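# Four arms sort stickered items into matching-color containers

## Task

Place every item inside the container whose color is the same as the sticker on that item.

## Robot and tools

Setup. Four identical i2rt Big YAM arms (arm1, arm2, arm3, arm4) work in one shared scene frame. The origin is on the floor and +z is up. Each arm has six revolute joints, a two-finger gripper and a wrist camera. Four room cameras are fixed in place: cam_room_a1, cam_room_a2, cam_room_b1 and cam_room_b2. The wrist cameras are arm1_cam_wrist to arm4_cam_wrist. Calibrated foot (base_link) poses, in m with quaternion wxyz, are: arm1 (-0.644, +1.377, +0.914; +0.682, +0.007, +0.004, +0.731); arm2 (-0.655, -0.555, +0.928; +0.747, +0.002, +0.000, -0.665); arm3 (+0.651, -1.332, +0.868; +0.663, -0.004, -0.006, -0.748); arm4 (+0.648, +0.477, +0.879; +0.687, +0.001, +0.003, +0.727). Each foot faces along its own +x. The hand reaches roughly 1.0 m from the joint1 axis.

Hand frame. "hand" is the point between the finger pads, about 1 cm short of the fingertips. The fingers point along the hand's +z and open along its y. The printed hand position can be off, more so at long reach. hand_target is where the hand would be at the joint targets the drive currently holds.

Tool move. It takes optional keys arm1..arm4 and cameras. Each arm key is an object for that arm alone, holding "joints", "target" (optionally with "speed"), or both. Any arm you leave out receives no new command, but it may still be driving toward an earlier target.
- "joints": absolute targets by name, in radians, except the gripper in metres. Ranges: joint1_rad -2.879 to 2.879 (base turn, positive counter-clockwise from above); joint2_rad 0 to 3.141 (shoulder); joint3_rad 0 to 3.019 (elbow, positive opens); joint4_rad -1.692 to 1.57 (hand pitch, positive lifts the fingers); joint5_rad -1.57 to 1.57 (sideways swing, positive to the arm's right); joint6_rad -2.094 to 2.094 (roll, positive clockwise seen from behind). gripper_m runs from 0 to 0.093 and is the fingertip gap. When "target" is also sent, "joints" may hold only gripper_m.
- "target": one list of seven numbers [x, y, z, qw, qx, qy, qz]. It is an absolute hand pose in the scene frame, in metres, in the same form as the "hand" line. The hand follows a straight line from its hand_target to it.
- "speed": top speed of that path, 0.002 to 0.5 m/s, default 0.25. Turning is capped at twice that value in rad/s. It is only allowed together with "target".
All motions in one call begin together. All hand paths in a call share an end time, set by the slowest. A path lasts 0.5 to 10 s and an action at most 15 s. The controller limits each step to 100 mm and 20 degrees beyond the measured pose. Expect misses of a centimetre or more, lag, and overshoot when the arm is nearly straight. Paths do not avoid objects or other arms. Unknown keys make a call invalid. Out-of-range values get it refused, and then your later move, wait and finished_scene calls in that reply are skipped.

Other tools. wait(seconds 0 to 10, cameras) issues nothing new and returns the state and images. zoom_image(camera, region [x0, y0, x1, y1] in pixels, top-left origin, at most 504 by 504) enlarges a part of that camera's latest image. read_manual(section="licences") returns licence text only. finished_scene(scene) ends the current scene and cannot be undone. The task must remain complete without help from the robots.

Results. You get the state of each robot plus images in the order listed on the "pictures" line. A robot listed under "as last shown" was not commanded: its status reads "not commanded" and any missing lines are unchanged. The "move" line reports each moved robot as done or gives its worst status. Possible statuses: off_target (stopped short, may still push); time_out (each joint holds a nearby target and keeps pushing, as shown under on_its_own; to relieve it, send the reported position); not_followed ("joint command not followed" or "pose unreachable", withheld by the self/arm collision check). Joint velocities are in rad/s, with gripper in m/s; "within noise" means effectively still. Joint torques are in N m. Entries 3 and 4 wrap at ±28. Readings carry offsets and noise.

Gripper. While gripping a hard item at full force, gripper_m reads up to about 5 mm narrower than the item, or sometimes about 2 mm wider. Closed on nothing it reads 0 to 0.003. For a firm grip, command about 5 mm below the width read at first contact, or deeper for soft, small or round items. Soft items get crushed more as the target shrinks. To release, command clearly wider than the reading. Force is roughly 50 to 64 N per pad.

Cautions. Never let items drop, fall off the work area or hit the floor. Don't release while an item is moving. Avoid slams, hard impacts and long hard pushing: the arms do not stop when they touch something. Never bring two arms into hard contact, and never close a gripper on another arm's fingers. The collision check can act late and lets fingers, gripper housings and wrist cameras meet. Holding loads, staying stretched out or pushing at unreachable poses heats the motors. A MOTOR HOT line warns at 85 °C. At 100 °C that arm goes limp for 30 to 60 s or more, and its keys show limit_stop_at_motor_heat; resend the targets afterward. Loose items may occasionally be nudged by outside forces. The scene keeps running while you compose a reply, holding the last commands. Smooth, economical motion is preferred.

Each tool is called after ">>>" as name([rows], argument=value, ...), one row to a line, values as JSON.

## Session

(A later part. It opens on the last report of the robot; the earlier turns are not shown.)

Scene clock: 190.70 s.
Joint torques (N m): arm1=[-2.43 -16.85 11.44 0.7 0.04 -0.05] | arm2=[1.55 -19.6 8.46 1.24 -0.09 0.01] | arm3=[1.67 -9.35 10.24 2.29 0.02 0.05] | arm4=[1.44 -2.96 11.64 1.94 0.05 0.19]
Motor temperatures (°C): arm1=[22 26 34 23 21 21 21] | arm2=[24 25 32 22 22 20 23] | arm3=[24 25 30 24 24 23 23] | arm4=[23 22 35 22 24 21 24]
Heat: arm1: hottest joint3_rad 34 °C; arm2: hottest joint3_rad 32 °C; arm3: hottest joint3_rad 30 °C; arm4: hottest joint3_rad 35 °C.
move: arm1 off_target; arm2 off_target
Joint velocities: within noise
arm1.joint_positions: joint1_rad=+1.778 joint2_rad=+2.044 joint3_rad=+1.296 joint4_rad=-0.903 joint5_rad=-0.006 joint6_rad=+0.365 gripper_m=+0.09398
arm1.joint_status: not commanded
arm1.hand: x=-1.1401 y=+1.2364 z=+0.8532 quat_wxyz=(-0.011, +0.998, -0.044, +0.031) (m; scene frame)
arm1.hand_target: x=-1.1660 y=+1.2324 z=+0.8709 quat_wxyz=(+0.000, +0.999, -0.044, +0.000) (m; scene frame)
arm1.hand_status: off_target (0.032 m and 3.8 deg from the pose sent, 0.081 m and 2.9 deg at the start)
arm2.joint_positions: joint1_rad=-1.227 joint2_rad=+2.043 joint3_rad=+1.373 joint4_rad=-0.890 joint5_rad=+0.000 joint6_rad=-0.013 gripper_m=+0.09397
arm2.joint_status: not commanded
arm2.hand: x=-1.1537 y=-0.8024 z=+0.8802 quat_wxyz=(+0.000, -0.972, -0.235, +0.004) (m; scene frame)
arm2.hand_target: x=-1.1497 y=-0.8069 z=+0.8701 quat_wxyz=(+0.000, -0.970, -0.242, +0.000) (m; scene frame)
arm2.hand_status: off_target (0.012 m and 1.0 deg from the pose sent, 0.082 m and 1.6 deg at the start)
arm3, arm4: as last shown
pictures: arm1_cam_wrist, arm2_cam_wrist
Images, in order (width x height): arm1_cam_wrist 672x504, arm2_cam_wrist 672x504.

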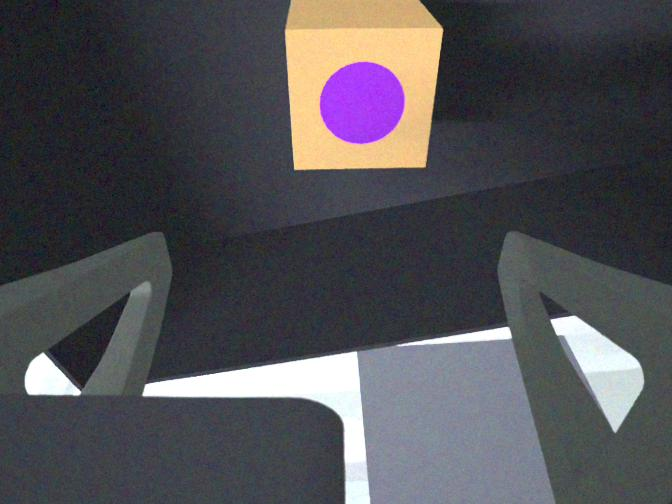

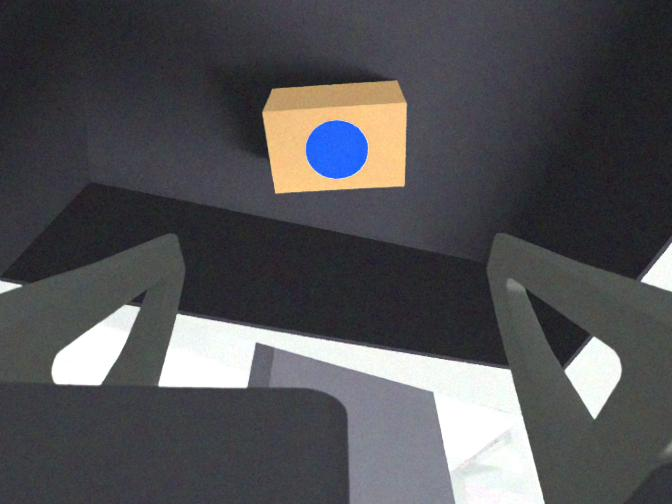

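>>> move(arm1={"target":[-1.178,1.242,0.79,0,-0.999,0.0436,0],"speed":0.15}, arm2={"target":[-1.141,-0.801,0.768,0,-0.970,-0.242,0],"speed":0.15}, cameras=["arm1_cam_wrist","arm2_cam_wrist"])

Scene clock: 201.00 s.
Joint torques (N m): arm1=[-2.55 -16.09 10.25 0.77 0.02 -0.07] | arm2=[1.38 -19.43 6.72 1.28 -0.1 0] | arm3=[1.61 -9.52 10.25 2.28 0.03 0.02] | arm4=[1.73 -2.84 11.62 2 0.05 0.18]
Motor temperatures (°C): arm1=[22 26 34 23 21 21 21] | arm2=[24 26 31 22 22 20 23] | arm3=[24 25 31 24 24 23 23] | arm4=[23 22 35 22 24 21 24]
Heat: arm1: hottest joint3_rad 34 °C; arm2: hottest joint3_rad 31 °C; arm3: hottest joint3_rad 31 °C; arm4: hottest joint3_rad 35 °C.
move: arm1 off_target; arm2 off_target
Joint velocities: within noise
arm1.joint_positions: joint1_rad=+1.760 joint2_rad=+2.185 joint3_rad=+1.310 joint4_rad=-0.757 joint5_rad=-0.006 joint6_rad=+0.343 gripper_m=+0.09398
arm1.joint_status: not commanded
arm1.hand: x=-1.1535 y=+1.2431 z=+0.7839 quat_wxyz=(-0.007, +0.999, -0.043, +0.022) (m; scene frame)
arm1.hand_target: x=-1.1773 y=+1.2424 z=+0.7909 quat_wxyz=(+0.000, +0.999, -0.044, +0.000) (m; scene frame)
arm1.hand_status: off_target (0.025 m and 2.7 deg from the pose sent, 0.074 m and 3.8 deg at the start)
arm2.joint_positions: joint1_rad=-1.227 joint2_rad=+2.206 joint3_rad=+1.333 joint4_rad=-0.677 joint5_rad=+0.000 joint6_rad=-0.013 gripper_m=+0.09397
arm2.joint_status: not commanded
arm2.hand: x=-1.1492 y=-0.8000 z=+0.7829 quat_wxyz=(-0.001, -0.972, -0.235, +0.009) (m; scene frame)
arm2.hand_target: x=-1.1408 y=-0.8008 z=+0.7684 quat_wxyz=(+0.000, -0.970, -0.242, +0.000) (m; scene frame)
arm2.hand_status: off_target (0.017 m and 1.4 deg from the pose sent, 0.113 m and 1.0 deg at the start)
arm3, arm4: as last shown
pictures: arm1_cam_wrist, arm2_cam_wrist
Images, in order (width x height): arm1_cam_wrist 672x504, arm2_cam_wrist 672x504.

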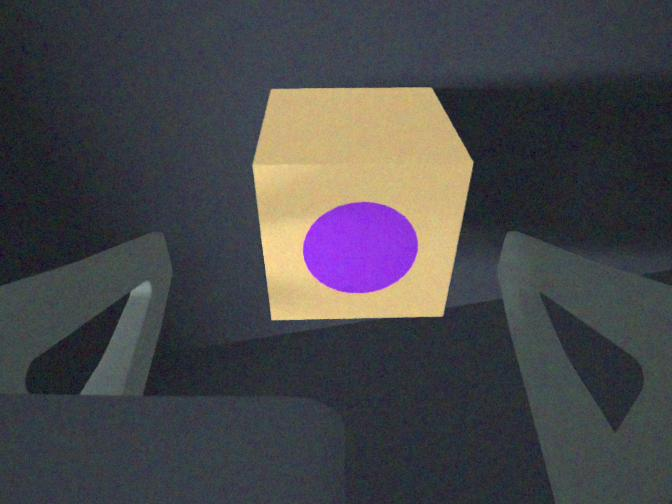

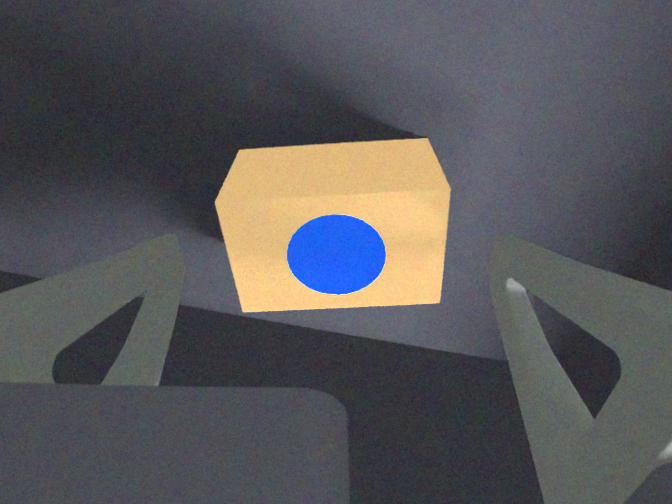

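>>> move(arm1={"target":[-1.177,1.248,0.769,0,-0.999,0.0436,0],"speed":0.1}, arm2={"target":[-1.139,-0.801,0.751,0,-0.970,-0.242,0],"speed":0.1}, cameras=["arm1_cam_wrist","arm2_cam_wrist"])

>>> move(arm1={"joints":{"gripper_m":0.035}}, arm2={"joints":{"gripper_m":0.045}}, cameras=["arm1_cam_wrist","arm2_cam_wrist"])

Scene clock: 208.10 s.
Joint torques (N m): arm1=[-2.26 -15.44 9.65 1.01 0.06 0] | arm2=[1.44 -18.61 6.42 1.31 -0.1 0.01] | arm3=[1.61 -9.35 10.25 2.28 0.02 0.03] | arm4=[1.79 -2.96 11.66 1.98 0.05 0.18]
Motor temperatures (°C): arm1=[22 26 33 23 21 21 21] | arm2=[24 26 31 22 22 20 23] | arm3=[24 25 31 24 24 23 23] | arm4=[23 22 35 22 24 21 24]
Heat: arm1: hottest joint3_rad 33 °C; arm2: hottest joint3_rad 31 °C; arm3: hottest joint3_rad 31 °C; arm4: hottest joint3_rad 35 °C.
move: arm1 off_target; arm2 off_target
Joint velocities: within noise
arm1.joint_positions: joint1_rad=+1.751 joint2_rad=+2.218 joint3_rad=+1.310 joint4_rad=-0.715 joint5_rad=-0.006 joint6_rad=+0.334 gripper_m=+0.09398
arm1.joint_status: not commanded
arm1.hand: x=-1.1562 y=+1.2477 z=+0.7666 quat_wxyz=(-0.006, +0.999, -0.043, +0.018) (m; scene frame)
arm1.hand_target: x=-1.1765 y=+1.2482 z=+0.7696 quat_wxyz=(+0.000, +0.999, -0.044, +0.000) (m; scene frame)
arm1.hand_status: off_target (0.021 m and 2.2 deg from the pose sent, 0.028 m and 2.7 deg at the start)
arm2.joint_positions: joint1_rad=-1.227 joint2_rad=+2.227 joint3_rad=+1.333 joint4_rad=-0.644 joint5_rad=+0.000 joint6_rad=-0.013 gripper_m=+0.09397
arm2.joint_status: not commanded
arm2.hand: x=-1.1511 y=-0.8009 z=+0.7720 quat_wxyz=(-0.002, -0.972, -0.235, +0.015) (m; scene frame)
arm2.hand_target: x=-1.1386 y=-0.8006 z=+0.7518 quat_wxyz=(+0.000, -0.970, -0.242, +0.000) (m; scene frame)
arm2.hand_status: off_target (0.024 m and 1.9 deg from the pose sent, 0.034 m and 1.4 deg at the start)
arm3, arm4: as last shown
arm4.joint_positions: joint1_rad=+1.291 joint2_rad=+0.792 joint3_rad=+1.069 joint4_rad=-0.018 joint5_rad=+0.001 joint6_rad=-0.013 gripper_m=+0.09396
pictures: arm1_cam_wrist, arm2_cam_wrist
Images, in order (width x height): arm1_cam_wrist 672x504, arm2_cam_wrist 672x504.

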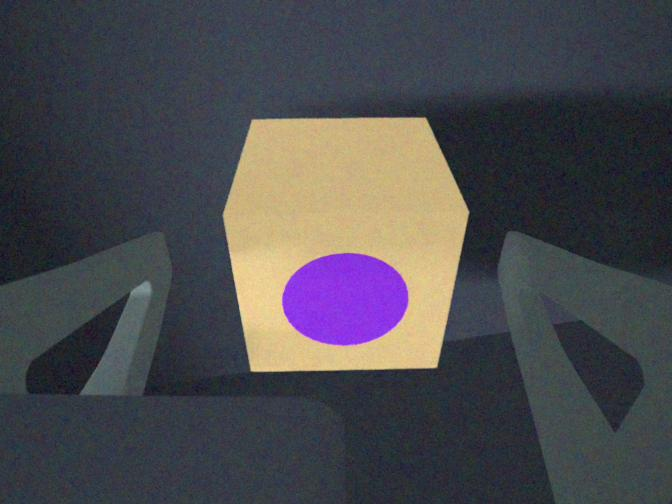

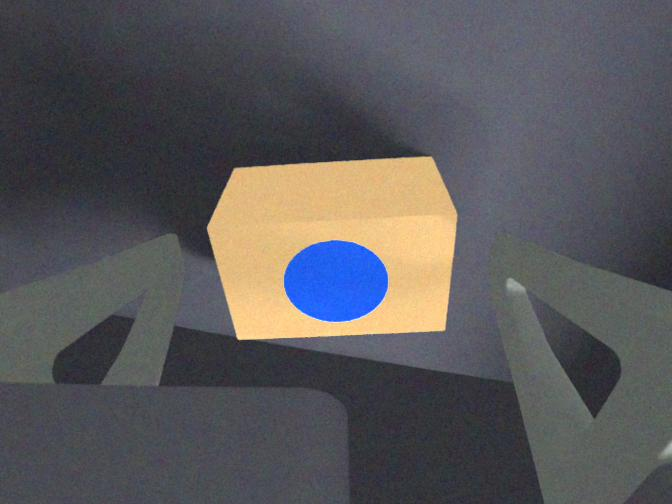

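Scene clock: 208.73 s.
Joint torques (N m): arm1=[-3.02 -15.74 9.51 0.79 0.06 -0.05] | arm2=[1.49 -18.67 6.48 1.31 -0.1 0.02] | arm3=[1.79 -9.47 10.26 2.28 0.03 0.02] | arm4=[1.44 -2.78 11.63 2.04 0.02 0.17]
Motor temperatures (°C): arm1=[22 26 33 23 21 21 21] | arm2=[24 26 31 22 22 20 23] | arm3=[24 25 31 24 24 23 23] | arm4=[23 22 35 22 24 21 24]
Heat: arm1: hottest joint3_rad 33 °C; arm2: hottest joint3_rad 31 °C; arm3: hottest joint3_rad 31 °C; arm4: hottest joint3_rad 35 °C.
move: arm1 off_target; arm2 off_target
Joint velocities: within noise
arm1.joint_positions: joint1_rad=+1.751 joint2_rad=+2.218 joint3_rad=+1.310 joint4_rad=-0.714 joint5_rad=-0.006 joint6_rad=+0.332 gripper_m=+0.05296
arm1.joint_status: gripper_m off_target (ended at +0.05299, target +0.03500)
arm1.hand: x=-1.1564 y=+1.2476 z=+0.7666 quat_wxyz=(-0.005, +0.999, -0.042, +0.018) (m; scene frame)
arm1.hand_target: x=-1.1765 y=+1.2482 z=+0.7696 quat_wxyz=(+0.000, +0.999, -0.043, +0.000) (m; scene frame)
arm1.hand_status: not commanded
arm2.joint_positions: joint1_rad=-1.227 joint2_rad=+2.227 joint3_rad=+1.333 joint4_rad=-0.644 joint5_rad=+0.000 joint6_rad=-0.013 gripper_m=+0.06648
arm2.joint_status: gripper_m off_target (ended at +0.06651, target +0.04500)
arm2.hand: x=-1.1511 y=-0.8009 z=+0.7720 quat_wxyz=(-0.002, -0.972, -0.235, +0.015) (m; scene frame)
arm2.hand_target: x=-1.1386 y=-0.8006 z=+0.7518 quat_wxyz=(+0.000, -0.970, -0.242, +0.000) (m; scene frame)
arm2.hand_status: not commanded
arm3, arm4: as last shown
pictures: arm1_cam_wrist, arm2_cam_wrist
Images, in order (width x height): arm1_cam_wrist 672x504, arm2_cam_wrist 672x504.

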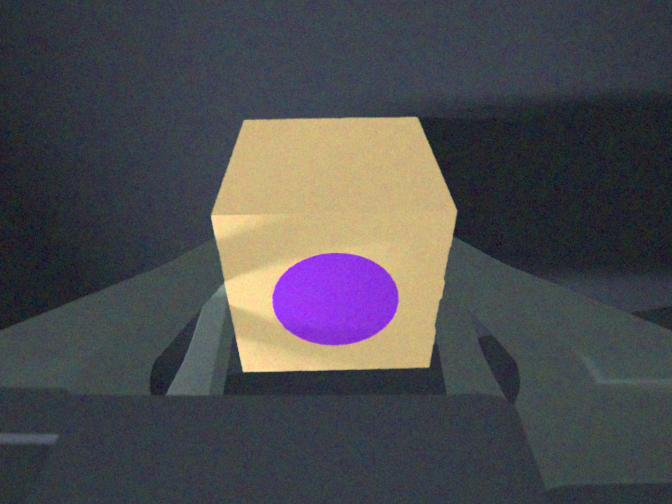

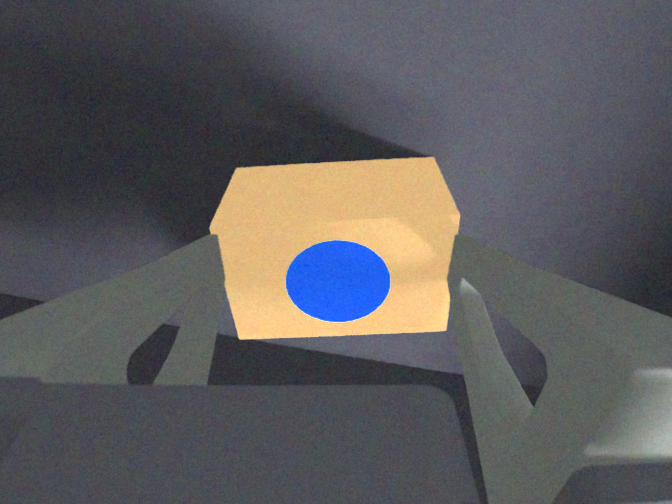

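>>> move(arm1={"target":[-1.14,1.25,1.05,0,-0.999,0.0436,0],"speed":0.3}, arm2={"target":[-1.139,-0.801,1.05,0,-0.970,-0.242,0],"speed":0.3}, cameras=["arm1_cam_wrist","arm2_cam_wrist"])

>>> move(arm1={"joints":{"joint2_rad":0.53,"joint3_rad":1.3,"joint4_rad":-1.1,"joint6_rad":0}}, arm2={"joints":{"joint2_rad":0.53,"joint3_rad":1.3,"joint4_rad":-1.1,"joint6_rad":0}}, arm4={"joints":{"joint2_rad":0.53,"joint3_rad":1.3,"joint4_rad":-0.7}}, cameras=["cam_room_b2"])

>>> move(arm1={"joints":{"joint1_rad":-2.43}}, arm2={"joints":{"joint1_rad":2.174}})

Scene clock: 237.87 s.
Joint torques (N m): arm1=[-1.85 -13.51 13.75 0.1 0.09 0.09] | arm2=[1.44 -18.49 13.76 0.13 -0.1 0.01] | arm3=[1.73 -9.35 10.22 2.26 0.02 0.03] | arm4=[1.26 -3.08 11.6 1.95 0.03 0.18]
Motor temperatures (°C): arm1=[22 27 33 23 21 21 22] | arm2=[24 27 29 22 22 20 24] | arm3=[24 25 31 24 24 23 23] | arm4=[23 22 36 22 24 21 24]
Heat: arm1: hottest joint3_rad 33 °C; arm2: hottest joint3_rad 29 °C; arm3: hottest joint3_rad 31 °C; arm4: hottest joint3_rad 36 °C.
move: arm1 off_target; arm2 off_target
Joint velocities: within noise
arm1.joint_positions: joint1_rad=+1.751 joint2_rad=+1.748 joint3_rad=+1.384 joint4_rad=-1.260 joint5_rad=-0.006 joint6_rad=+0.332 gripper_m=+0.05296
arm1.joint_status: not commanded
arm1.hand: x=-1.1257 y=+1.2536 z=+1.0311 quat_wxyz=(-0.006, +0.999, -0.042, +0.019) (m; scene frame)
arm1.hand_target: x=-1.1392 y=+1.2501 z=+1.0502 quat_wxyz=(+0.000, +0.999, -0.043, +0.000) (m; scene frame)
arm1.hand_status: off_target (0.024 m and 2.2 deg from the pose sent, 0.284 m and 2.1 deg at the start)
arm2.joint_positions: joint1_rad=-1.227 joint2_rad=+1.798 joint3_rad=+1.464 joint4_rad=-1.253 joint5_rad=+0.000 joint6_rad=-0.013 gripper_m=+0.06650
arm2.joint_status: not commanded
arm2.hand: x=-1.1303 y=-0.7912 z=+1.0398 quat_wxyz=(+0.003, -0.972, -0.235, -0.009) (m; scene frame)
arm2.hand_target: x=-1.1386 y=-0.8008 z=+1.0501 quat_wxyz=(+0.000, -0.970, -0.242, +0.000) (m; scene frame)
arm2.hand_status: off_target (0.017 m and 1.4 deg from the pose sent, 0.278 m and 1.9 deg at the start)
arm3, arm4: as last shown
pictures: arm1_cam_wrist, arm2_cam_wrist
Images, in order (width x height): arm1_cam_wrist 672x504, arm2_cam_wrist 672x504.

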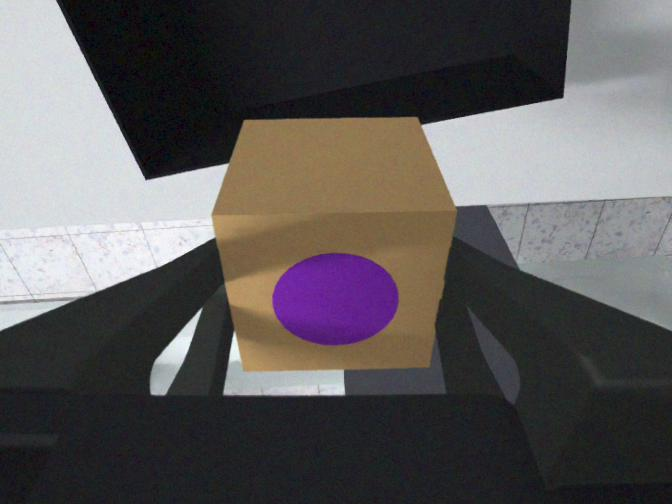

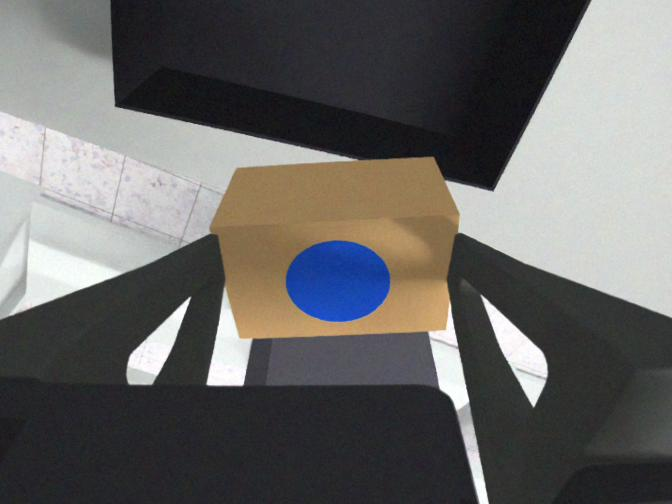

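Scene clock: 239.50 s.
Joint torques (N m): arm1=[-2.61 5.36 10.76 2.17 -0.03 -0.06] | arm2=[1.32 0.97 10.15 2.84 -0.09 0.19] | arm3=[1.61 -9.47 10.26 2.26 0.02 0.03] | arm4=[1.14 1.73 7.75 1.18 0.08 0.16]
Motor temperatures (°C): arm1=[22 27 33 23 21 21 22] | arm2=[24 27 29 22 22 20 24] | arm3=[24 25 31 24 24 23 23] | arm4=[23 22 36 22 24 21 24]
Heat: arm1: hottest joint3_rad 33 °C; arm2: hottest joint3_rad 29 °C; arm3: hottest joint3_rad 31 °C; arm4: hottest joint3_rad 36 °C.
move: arm1 done; arm2 done; arm4 done
Joint velocities: within noise
arm1.joint_positions: joint1_rad=+1.751 joint2_rad=+0.528 joint3_rad=+1.280 joint4_rad=-1.110 joint5_rad=-0.006 joint6_rad=+0.008 gripper_m=+0.05296
arm1.joint_status: all done
arm1.hand: x=-0.8658 y=+1.3166 z=+1.4723 quat_wxyz=(+0.074, +0.811, +0.102, -0.571) (m; scene frame)
arm1.hand_target: x=-0.8638 y=+1.3171 z=+1.4840 quat_wxyz=(+0.073, +0.803, +0.104, -0.583) (m; scene frame)
arm1.hand_status: not commanded
arm2.joint_positions: joint1_rad=-1.227 joint2_rad=+0.533 joint3_rad=+1.298 joint4_rad=-1.107 joint5_rad=+0.000 joint6_rad=-0.013 gripper_m=+0.06651
arm2.joint_status: all done
arm2.hand: x=-0.8690 y=-0.6624 z=+1.4907 quat_wxyz=(-0.127, -0.795, -0.193, +0.561) (m; scene frame)
arm2.hand_target: x=-0.8669 y=-0.6639 z=+1.4942 quat_wxyz=(-0.135, -0.792, -0.191, +0.564) (m; scene frame)
arm2.hand_status: not commanded
arm3: as last shown
arm4.joint_positions: joint1_rad=+1.291 joint2_rad=+0.538 joint3_rad=+1.297 joint4_rad=-0.690 joint5_rad=+0.001 joint6_rad=-0.013 gripper_m=+0.09396
arm4.joint_status: all done
arm4.hand: x=+0.4035 y=+0.5365 z=+1.5428 quat_wxyz=(-0.085, +0.677, -0.073, -0.728) (m; scene frame)
arm4.hand_target: x=+0.4076 y=+0.5331 z=+1.5435 quat_wxyz=(-0.077, +0.677, -0.074, -0.729) (m; scene frame)
arm4.hand_status: not commanded
pictures: cam_room_b2
Images, in order (width x height): cam_room_b2 672x504.

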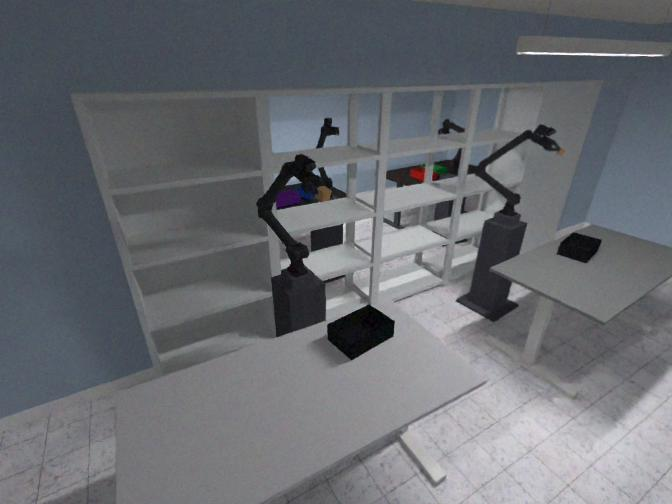

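Scene clock: 242.20 s.
Joint torques (N m): arm1=[-2.55 4.66 10.97 2.28 -0.04 -0.08] | arm2=[1.08 1.26 10.03 2.86 0.09 0.19] | arm3=[1.44 -9.47 10.24 2.26 0.03 0.02] | arm4=[1.49 2.02 7.84 1.11 0.04 0.19]
Motor temperatures (°C): arm1=[22 27 32 23 21 21 22] | arm2=[24 27 30 22 22 20 24] | arm3=[24 25 31 24 24 23 23] | arm4=[23 22 36 22 24 21 24]
Heat: arm1: hottest joint3_rad 32 °C; arm2: hottest joint3_rad 30 °C; arm3: hottest joint3_rad 31 °C; arm4: hottest joint3_rad 36 °C.
move: arm1 done; arm2 done
Joint velocities: within noise
arm1.joint_positions: joint1_rad=-2.423 joint2_rad=+0.528 joint3_rad=+1.280 joint4_rad=-1.110 joint5_rad=-0.005 joint6_rad=+0.006 gripper_m=+0.05298
arm1.joint_status: all done
arm1.hand: x=-0.4661 y=+1.2079 z=+1.4657 quat_wxyz=(-0.522, -0.314, -0.763, +0.216) (m; scene frame)
arm1.hand_target: x=-0.4682 y=+1.2083 z=+1.4776 quat_wxyz=(-0.531, -0.311, -0.756, +0.223) (m; scene frame)
arm1.hand_status: not commanded
arm2.joint_positions: joint1_rad=+2.169 joint2_rad=+0.533 joint3_rad=+1.298 joint4_rad=-1.107 joint5_rad=-0.004 joint6_rad=-0.013 gripper_m=+0.06653
arm2.joint_status: all done
arm2.hand: x=-0.4770 y=-0.4012 z=+1.4923 quat_wxyz=(-0.542, +0.291, -0.762, -0.201) (m; scene frame)
arm2.hand_target: x=-0.4785 y=-0.4013 z=+1.4957 quat_wxyz=(-0.545, +0.287, -0.760, -0.207) (m; scene frame)
arm2.hand_status: not commanded
arm3.joint_positions: joint1_rad=+1.334 joint2_rad=+1.124 joint3_rad=+1.234 joint4_rad=-0.717 joint5_rad=+0.000 joint6_rad=-0.008 gripper_m=+0.09398
arm3.joint_status: not commanded
arm3.hand: x=+1.1197 y=-1.5020 z=+1.2733 quat_wxyz=(-0.457, -0.151, -0.872, +0.090) (m; scene frame)
arm3.hand_target: x=+1.1225 y=-1.4995 z=+1.2822 quat_wxyz=(-0.470, -0.151, -0.865, +0.089) (m; scene frame)
arm3.hand_status: not commanded
arm4: as last shown
pictures: arm1_cam_wrist, arm2_cam_wrist, arm3_cam_wrist, arm4_cam_wrist, cam_room_a1, cam_room_a2, cam_room_b1, cam_room_b2
Images, in order (width x height): arm1_cam_wrist 672x504, arm2_cam_wrist 672x504, arm3_cam_wrist 672x504, arm4_cam_wrist 672x504, cam_room_a1 672x504, cam_room_a2 672x504, cam_room_b1 672x504, cam_room_b2 672x504.

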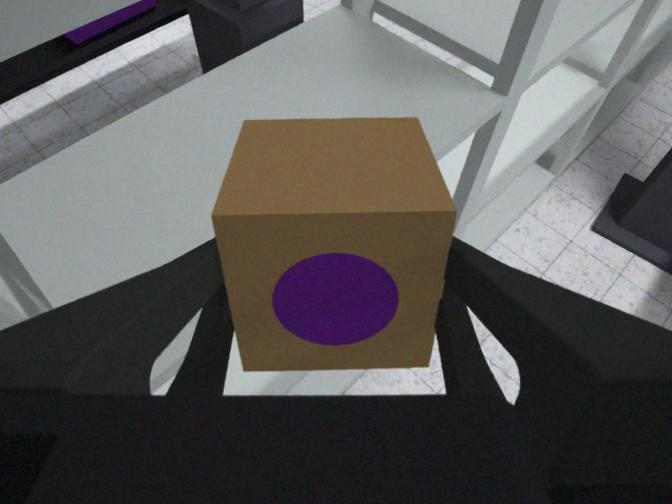

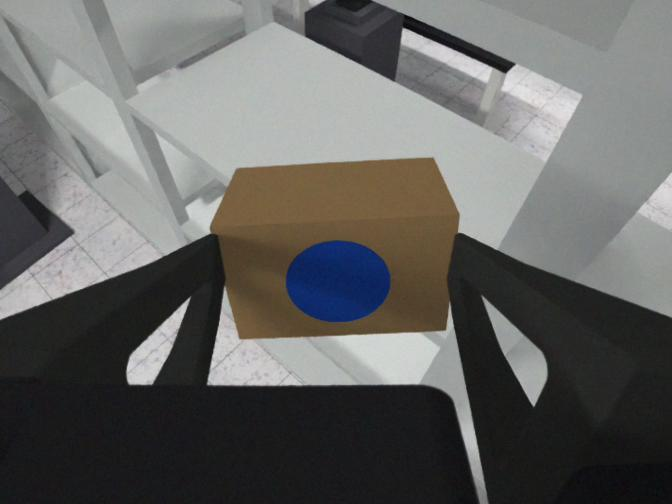

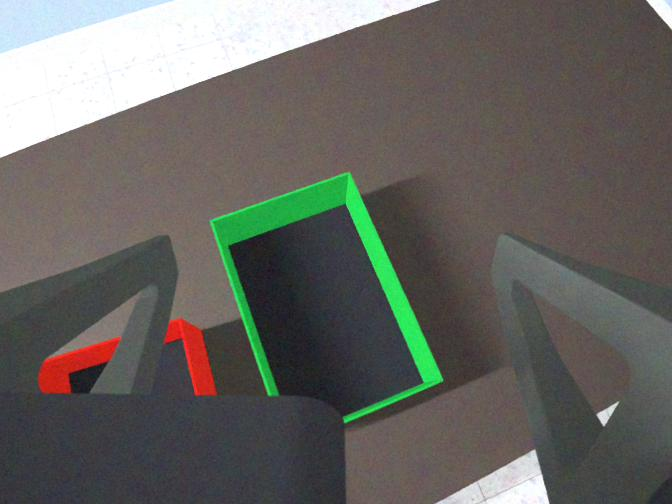

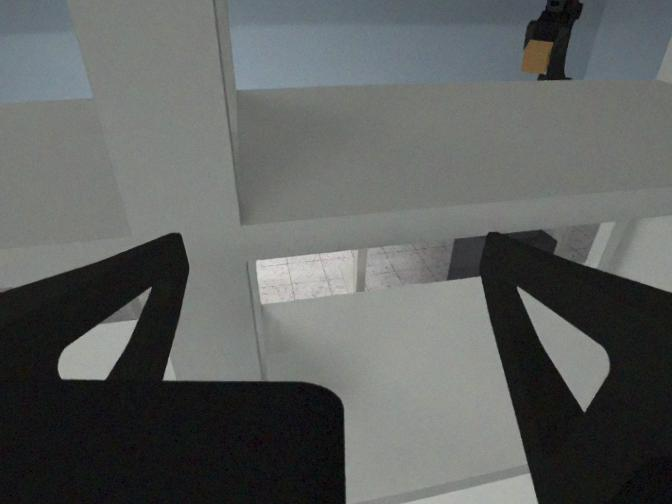

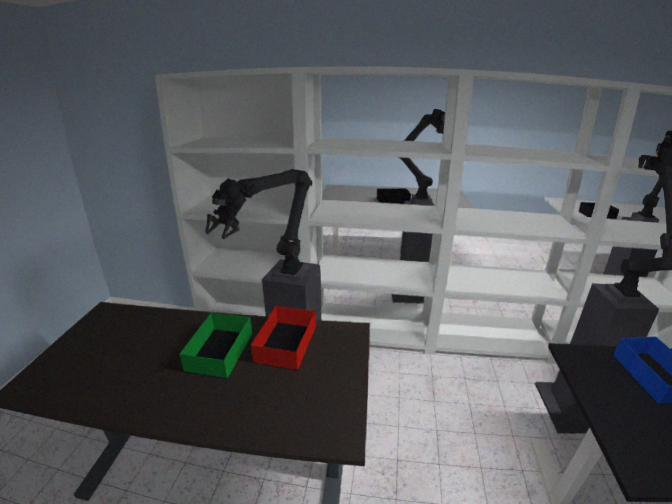

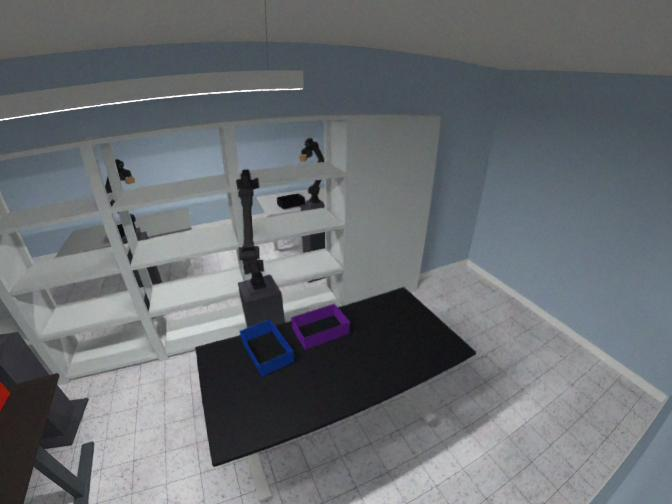

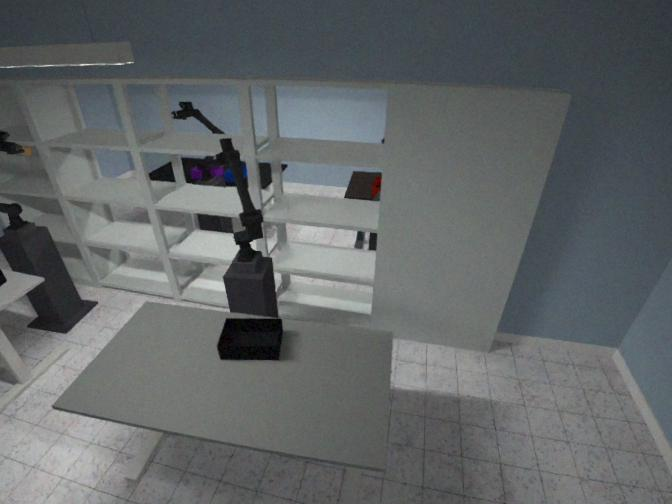

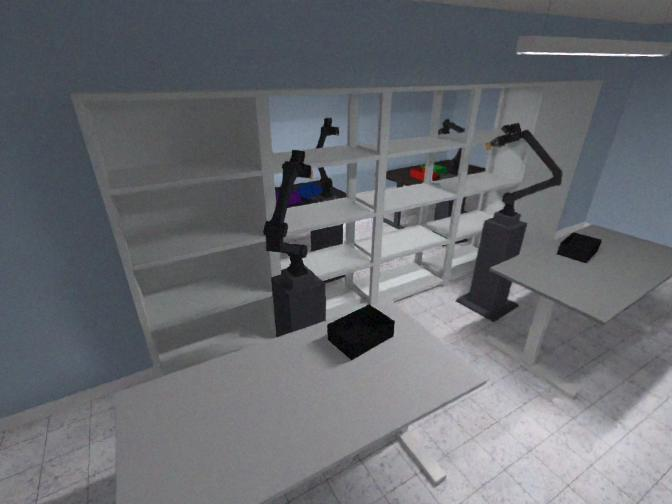

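>>> zoom_image(camera="arm1_cam_wrist", region=[168, 0, 672, 378])

>>> zoom_image(camera="arm4_cam_wrist", region=[168, 0, 672, 504])

>>> zoom_image(camera="arm2_cam_wrist", region=[0, 0, 504, 378])

Scaled by 1.000.

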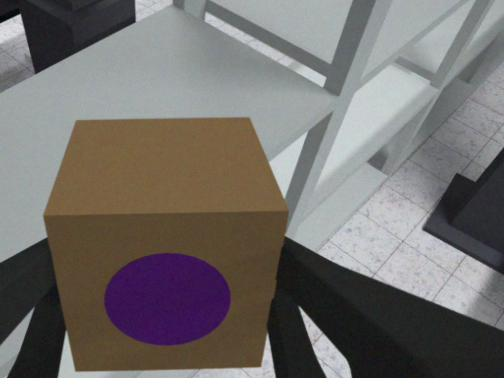

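Scaled by 1.000.

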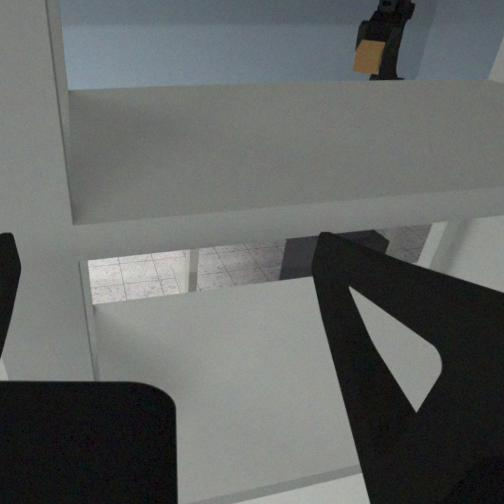

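Scaled by 1.000.

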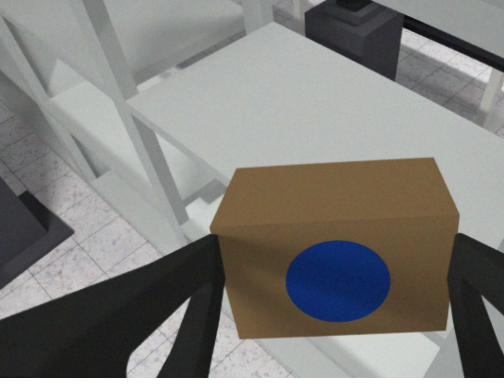

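>>> move(arm1={"joints":{"joint2_rad":0.749,"joint3_rad":0.447,"joint4_rad":0.127}}, arm2={"joints":{"joint2_rad":0.749,"joint3_rad":0.447,"joint4_rad":0.127}}, arm4={"joints":{"joint1_rad":1.113,"joint2_rad":0.26,"joint3_rad":0.35,"joint4_rad":-0.09}})

Scene clock: 307.03 s.
Joint torques (N m): arm1=[-2.37 -2.14 12.38 2.86 -0.06 -0.04] | arm2=[1.14 -5.19 11.56 3.63 0.08 0.19] | arm3=[1.55 -9.41 10.24 2.29 0.02 0.03] | arm4=[0.38 0.85 9.99 2.26 0.08 0.19]
Motor temperatures (°C): arm1=[22 25 32 23 21 21 23] | arm2=[24 25 31 23 22 20 25] | arm3=[24 25 31 24 24 23 23] | arm4=[23 22 34 22 24 21 24]
Heat: arm1: hottest joint3_rad 32 °C; arm2: hottest joint3_rad 31 °C; arm3: hottest joint3_rad 31 °C; arm4: hottest joint3_rad 34 °C.
move: arm1 done; arm2 done; arm4 done
Joint velocities: within noise
arm1.joint_positions: joint1_rad=-2.423 joint2_rad=+0.763 joint3_rad=+0.437 joint4_rad=+0.099 joint5_rad=-0.005 joint6_rad=+0.006 gripper_m=+0.05298
arm1.joint_status: all done
arm1.hand: x=-0.3585 y=+1.0969 z=+1.1724 quat_wxyz=(-0.571, -0.299, -0.728, +0.236) (m; scene frame)
arm1.hand_target: x=-0.3592 y=+1.0944 z=+1.1906 quat_wxyz=(-0.588, -0.292, -0.713, +0.247) (m; scene frame)
arm1.hand_status: not commanded
arm2.joint_positions: joint1_rad=+2.169 joint2_rad=+0.761 joint3_rad=+0.456 joint4_rad=+0.103 joint5_rad=-0.004 joint6_rad=-0.013 gripper_m=+0.06653
arm2.joint_status: all done
arm2.hand: x=-0.3540 y=-0.2938 z=+1.2059 quat_wxyz=(-0.594, +0.276, -0.723, -0.220) (m; scene frame)
arm2.hand_target: x=-0.3566 y=-0.2939 z=+1.2111 quat_wxyz=(-0.602, +0.270, -0.716, -0.228) (m; scene frame)
arm2.hand_status: not commanded
arm3: as last shown
arm4.joint_positions: joint1_rad=+1.115 joint2_rad=+0.272 joint3_rad=+0.346 joint4_rad=-0.109 joint5_rad=+0.001 joint6_rad=-0.013 gripper_m=+0.09396
arm4.joint_status: all done
arm4.hand: x=+0.3714 y=+0.5963 z=+1.1976 quat_wxyz=(-0.141, +0.704, -0.140, -0.681) (m; scene frame)
arm4.hand_target: x=+0.3737 y=+0.5960 z=+1.2078 quat_wxyz=(-0.139, +0.692, -0.143, -0.694) (m; scene frame)
arm4.hand_status: not commanded
pictures: arm1_cam_wrist, arm2_cam_wrist, arm3_cam_wrist, arm4_cam_wrist, cam_room_a1, cam_room_a2, cam_room_b1, cam_room_b2
Images, in order (width x height): arm1_cam_wrist 672x504, arm2_cam_wrist 672x504, arm3_cam_wrist 672x504, arm4_cam_wrist 672x504, cam_room_a1 672x504, cam_room_a2 672x504, cam_room_b1 672x504, cam_room_b2 672x504.

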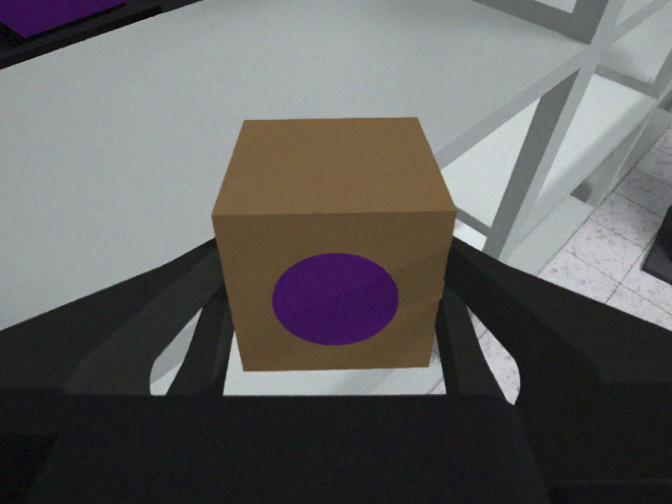

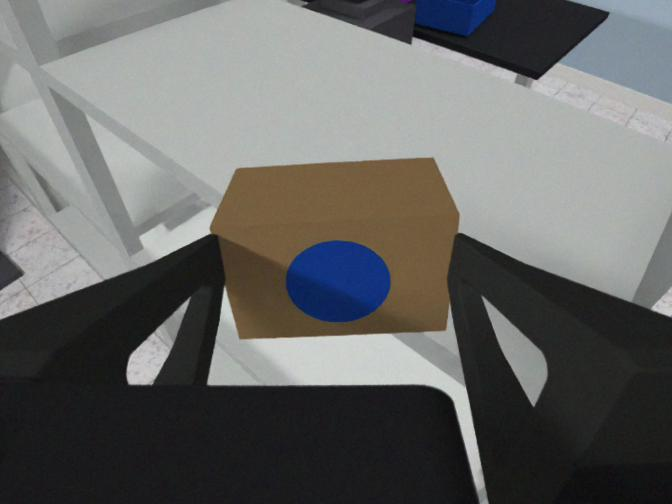

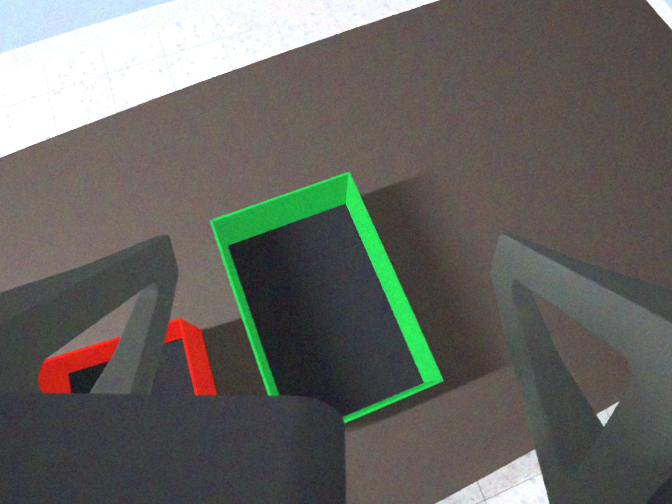

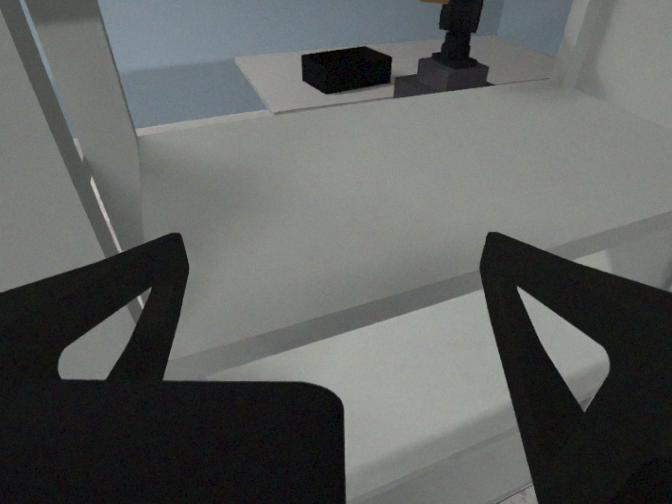

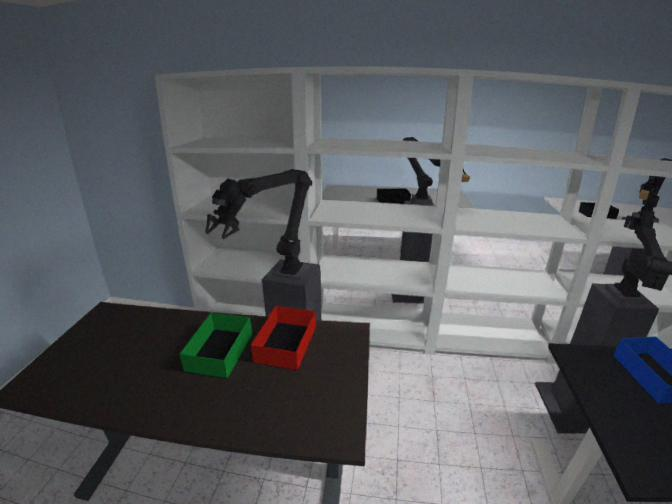

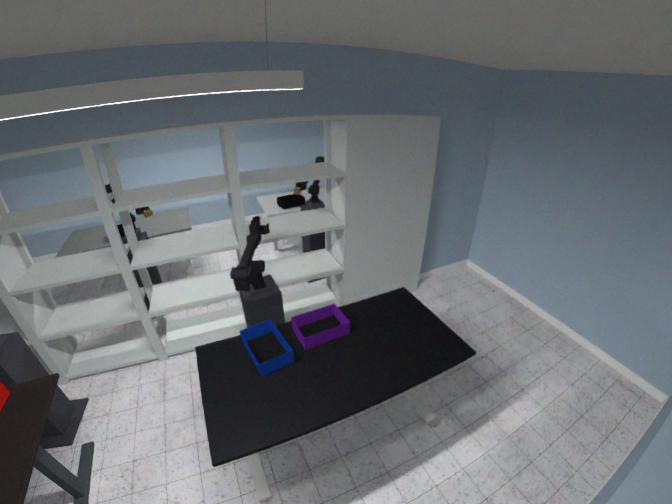

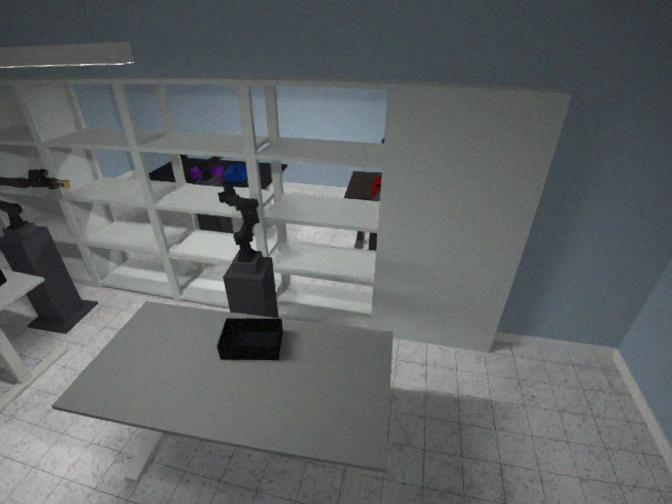

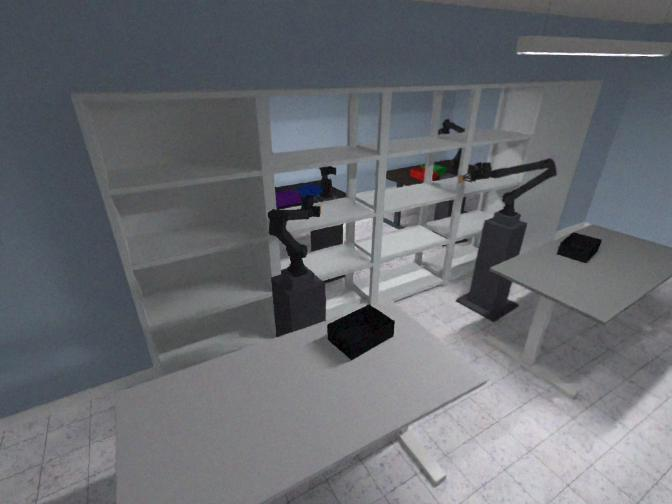

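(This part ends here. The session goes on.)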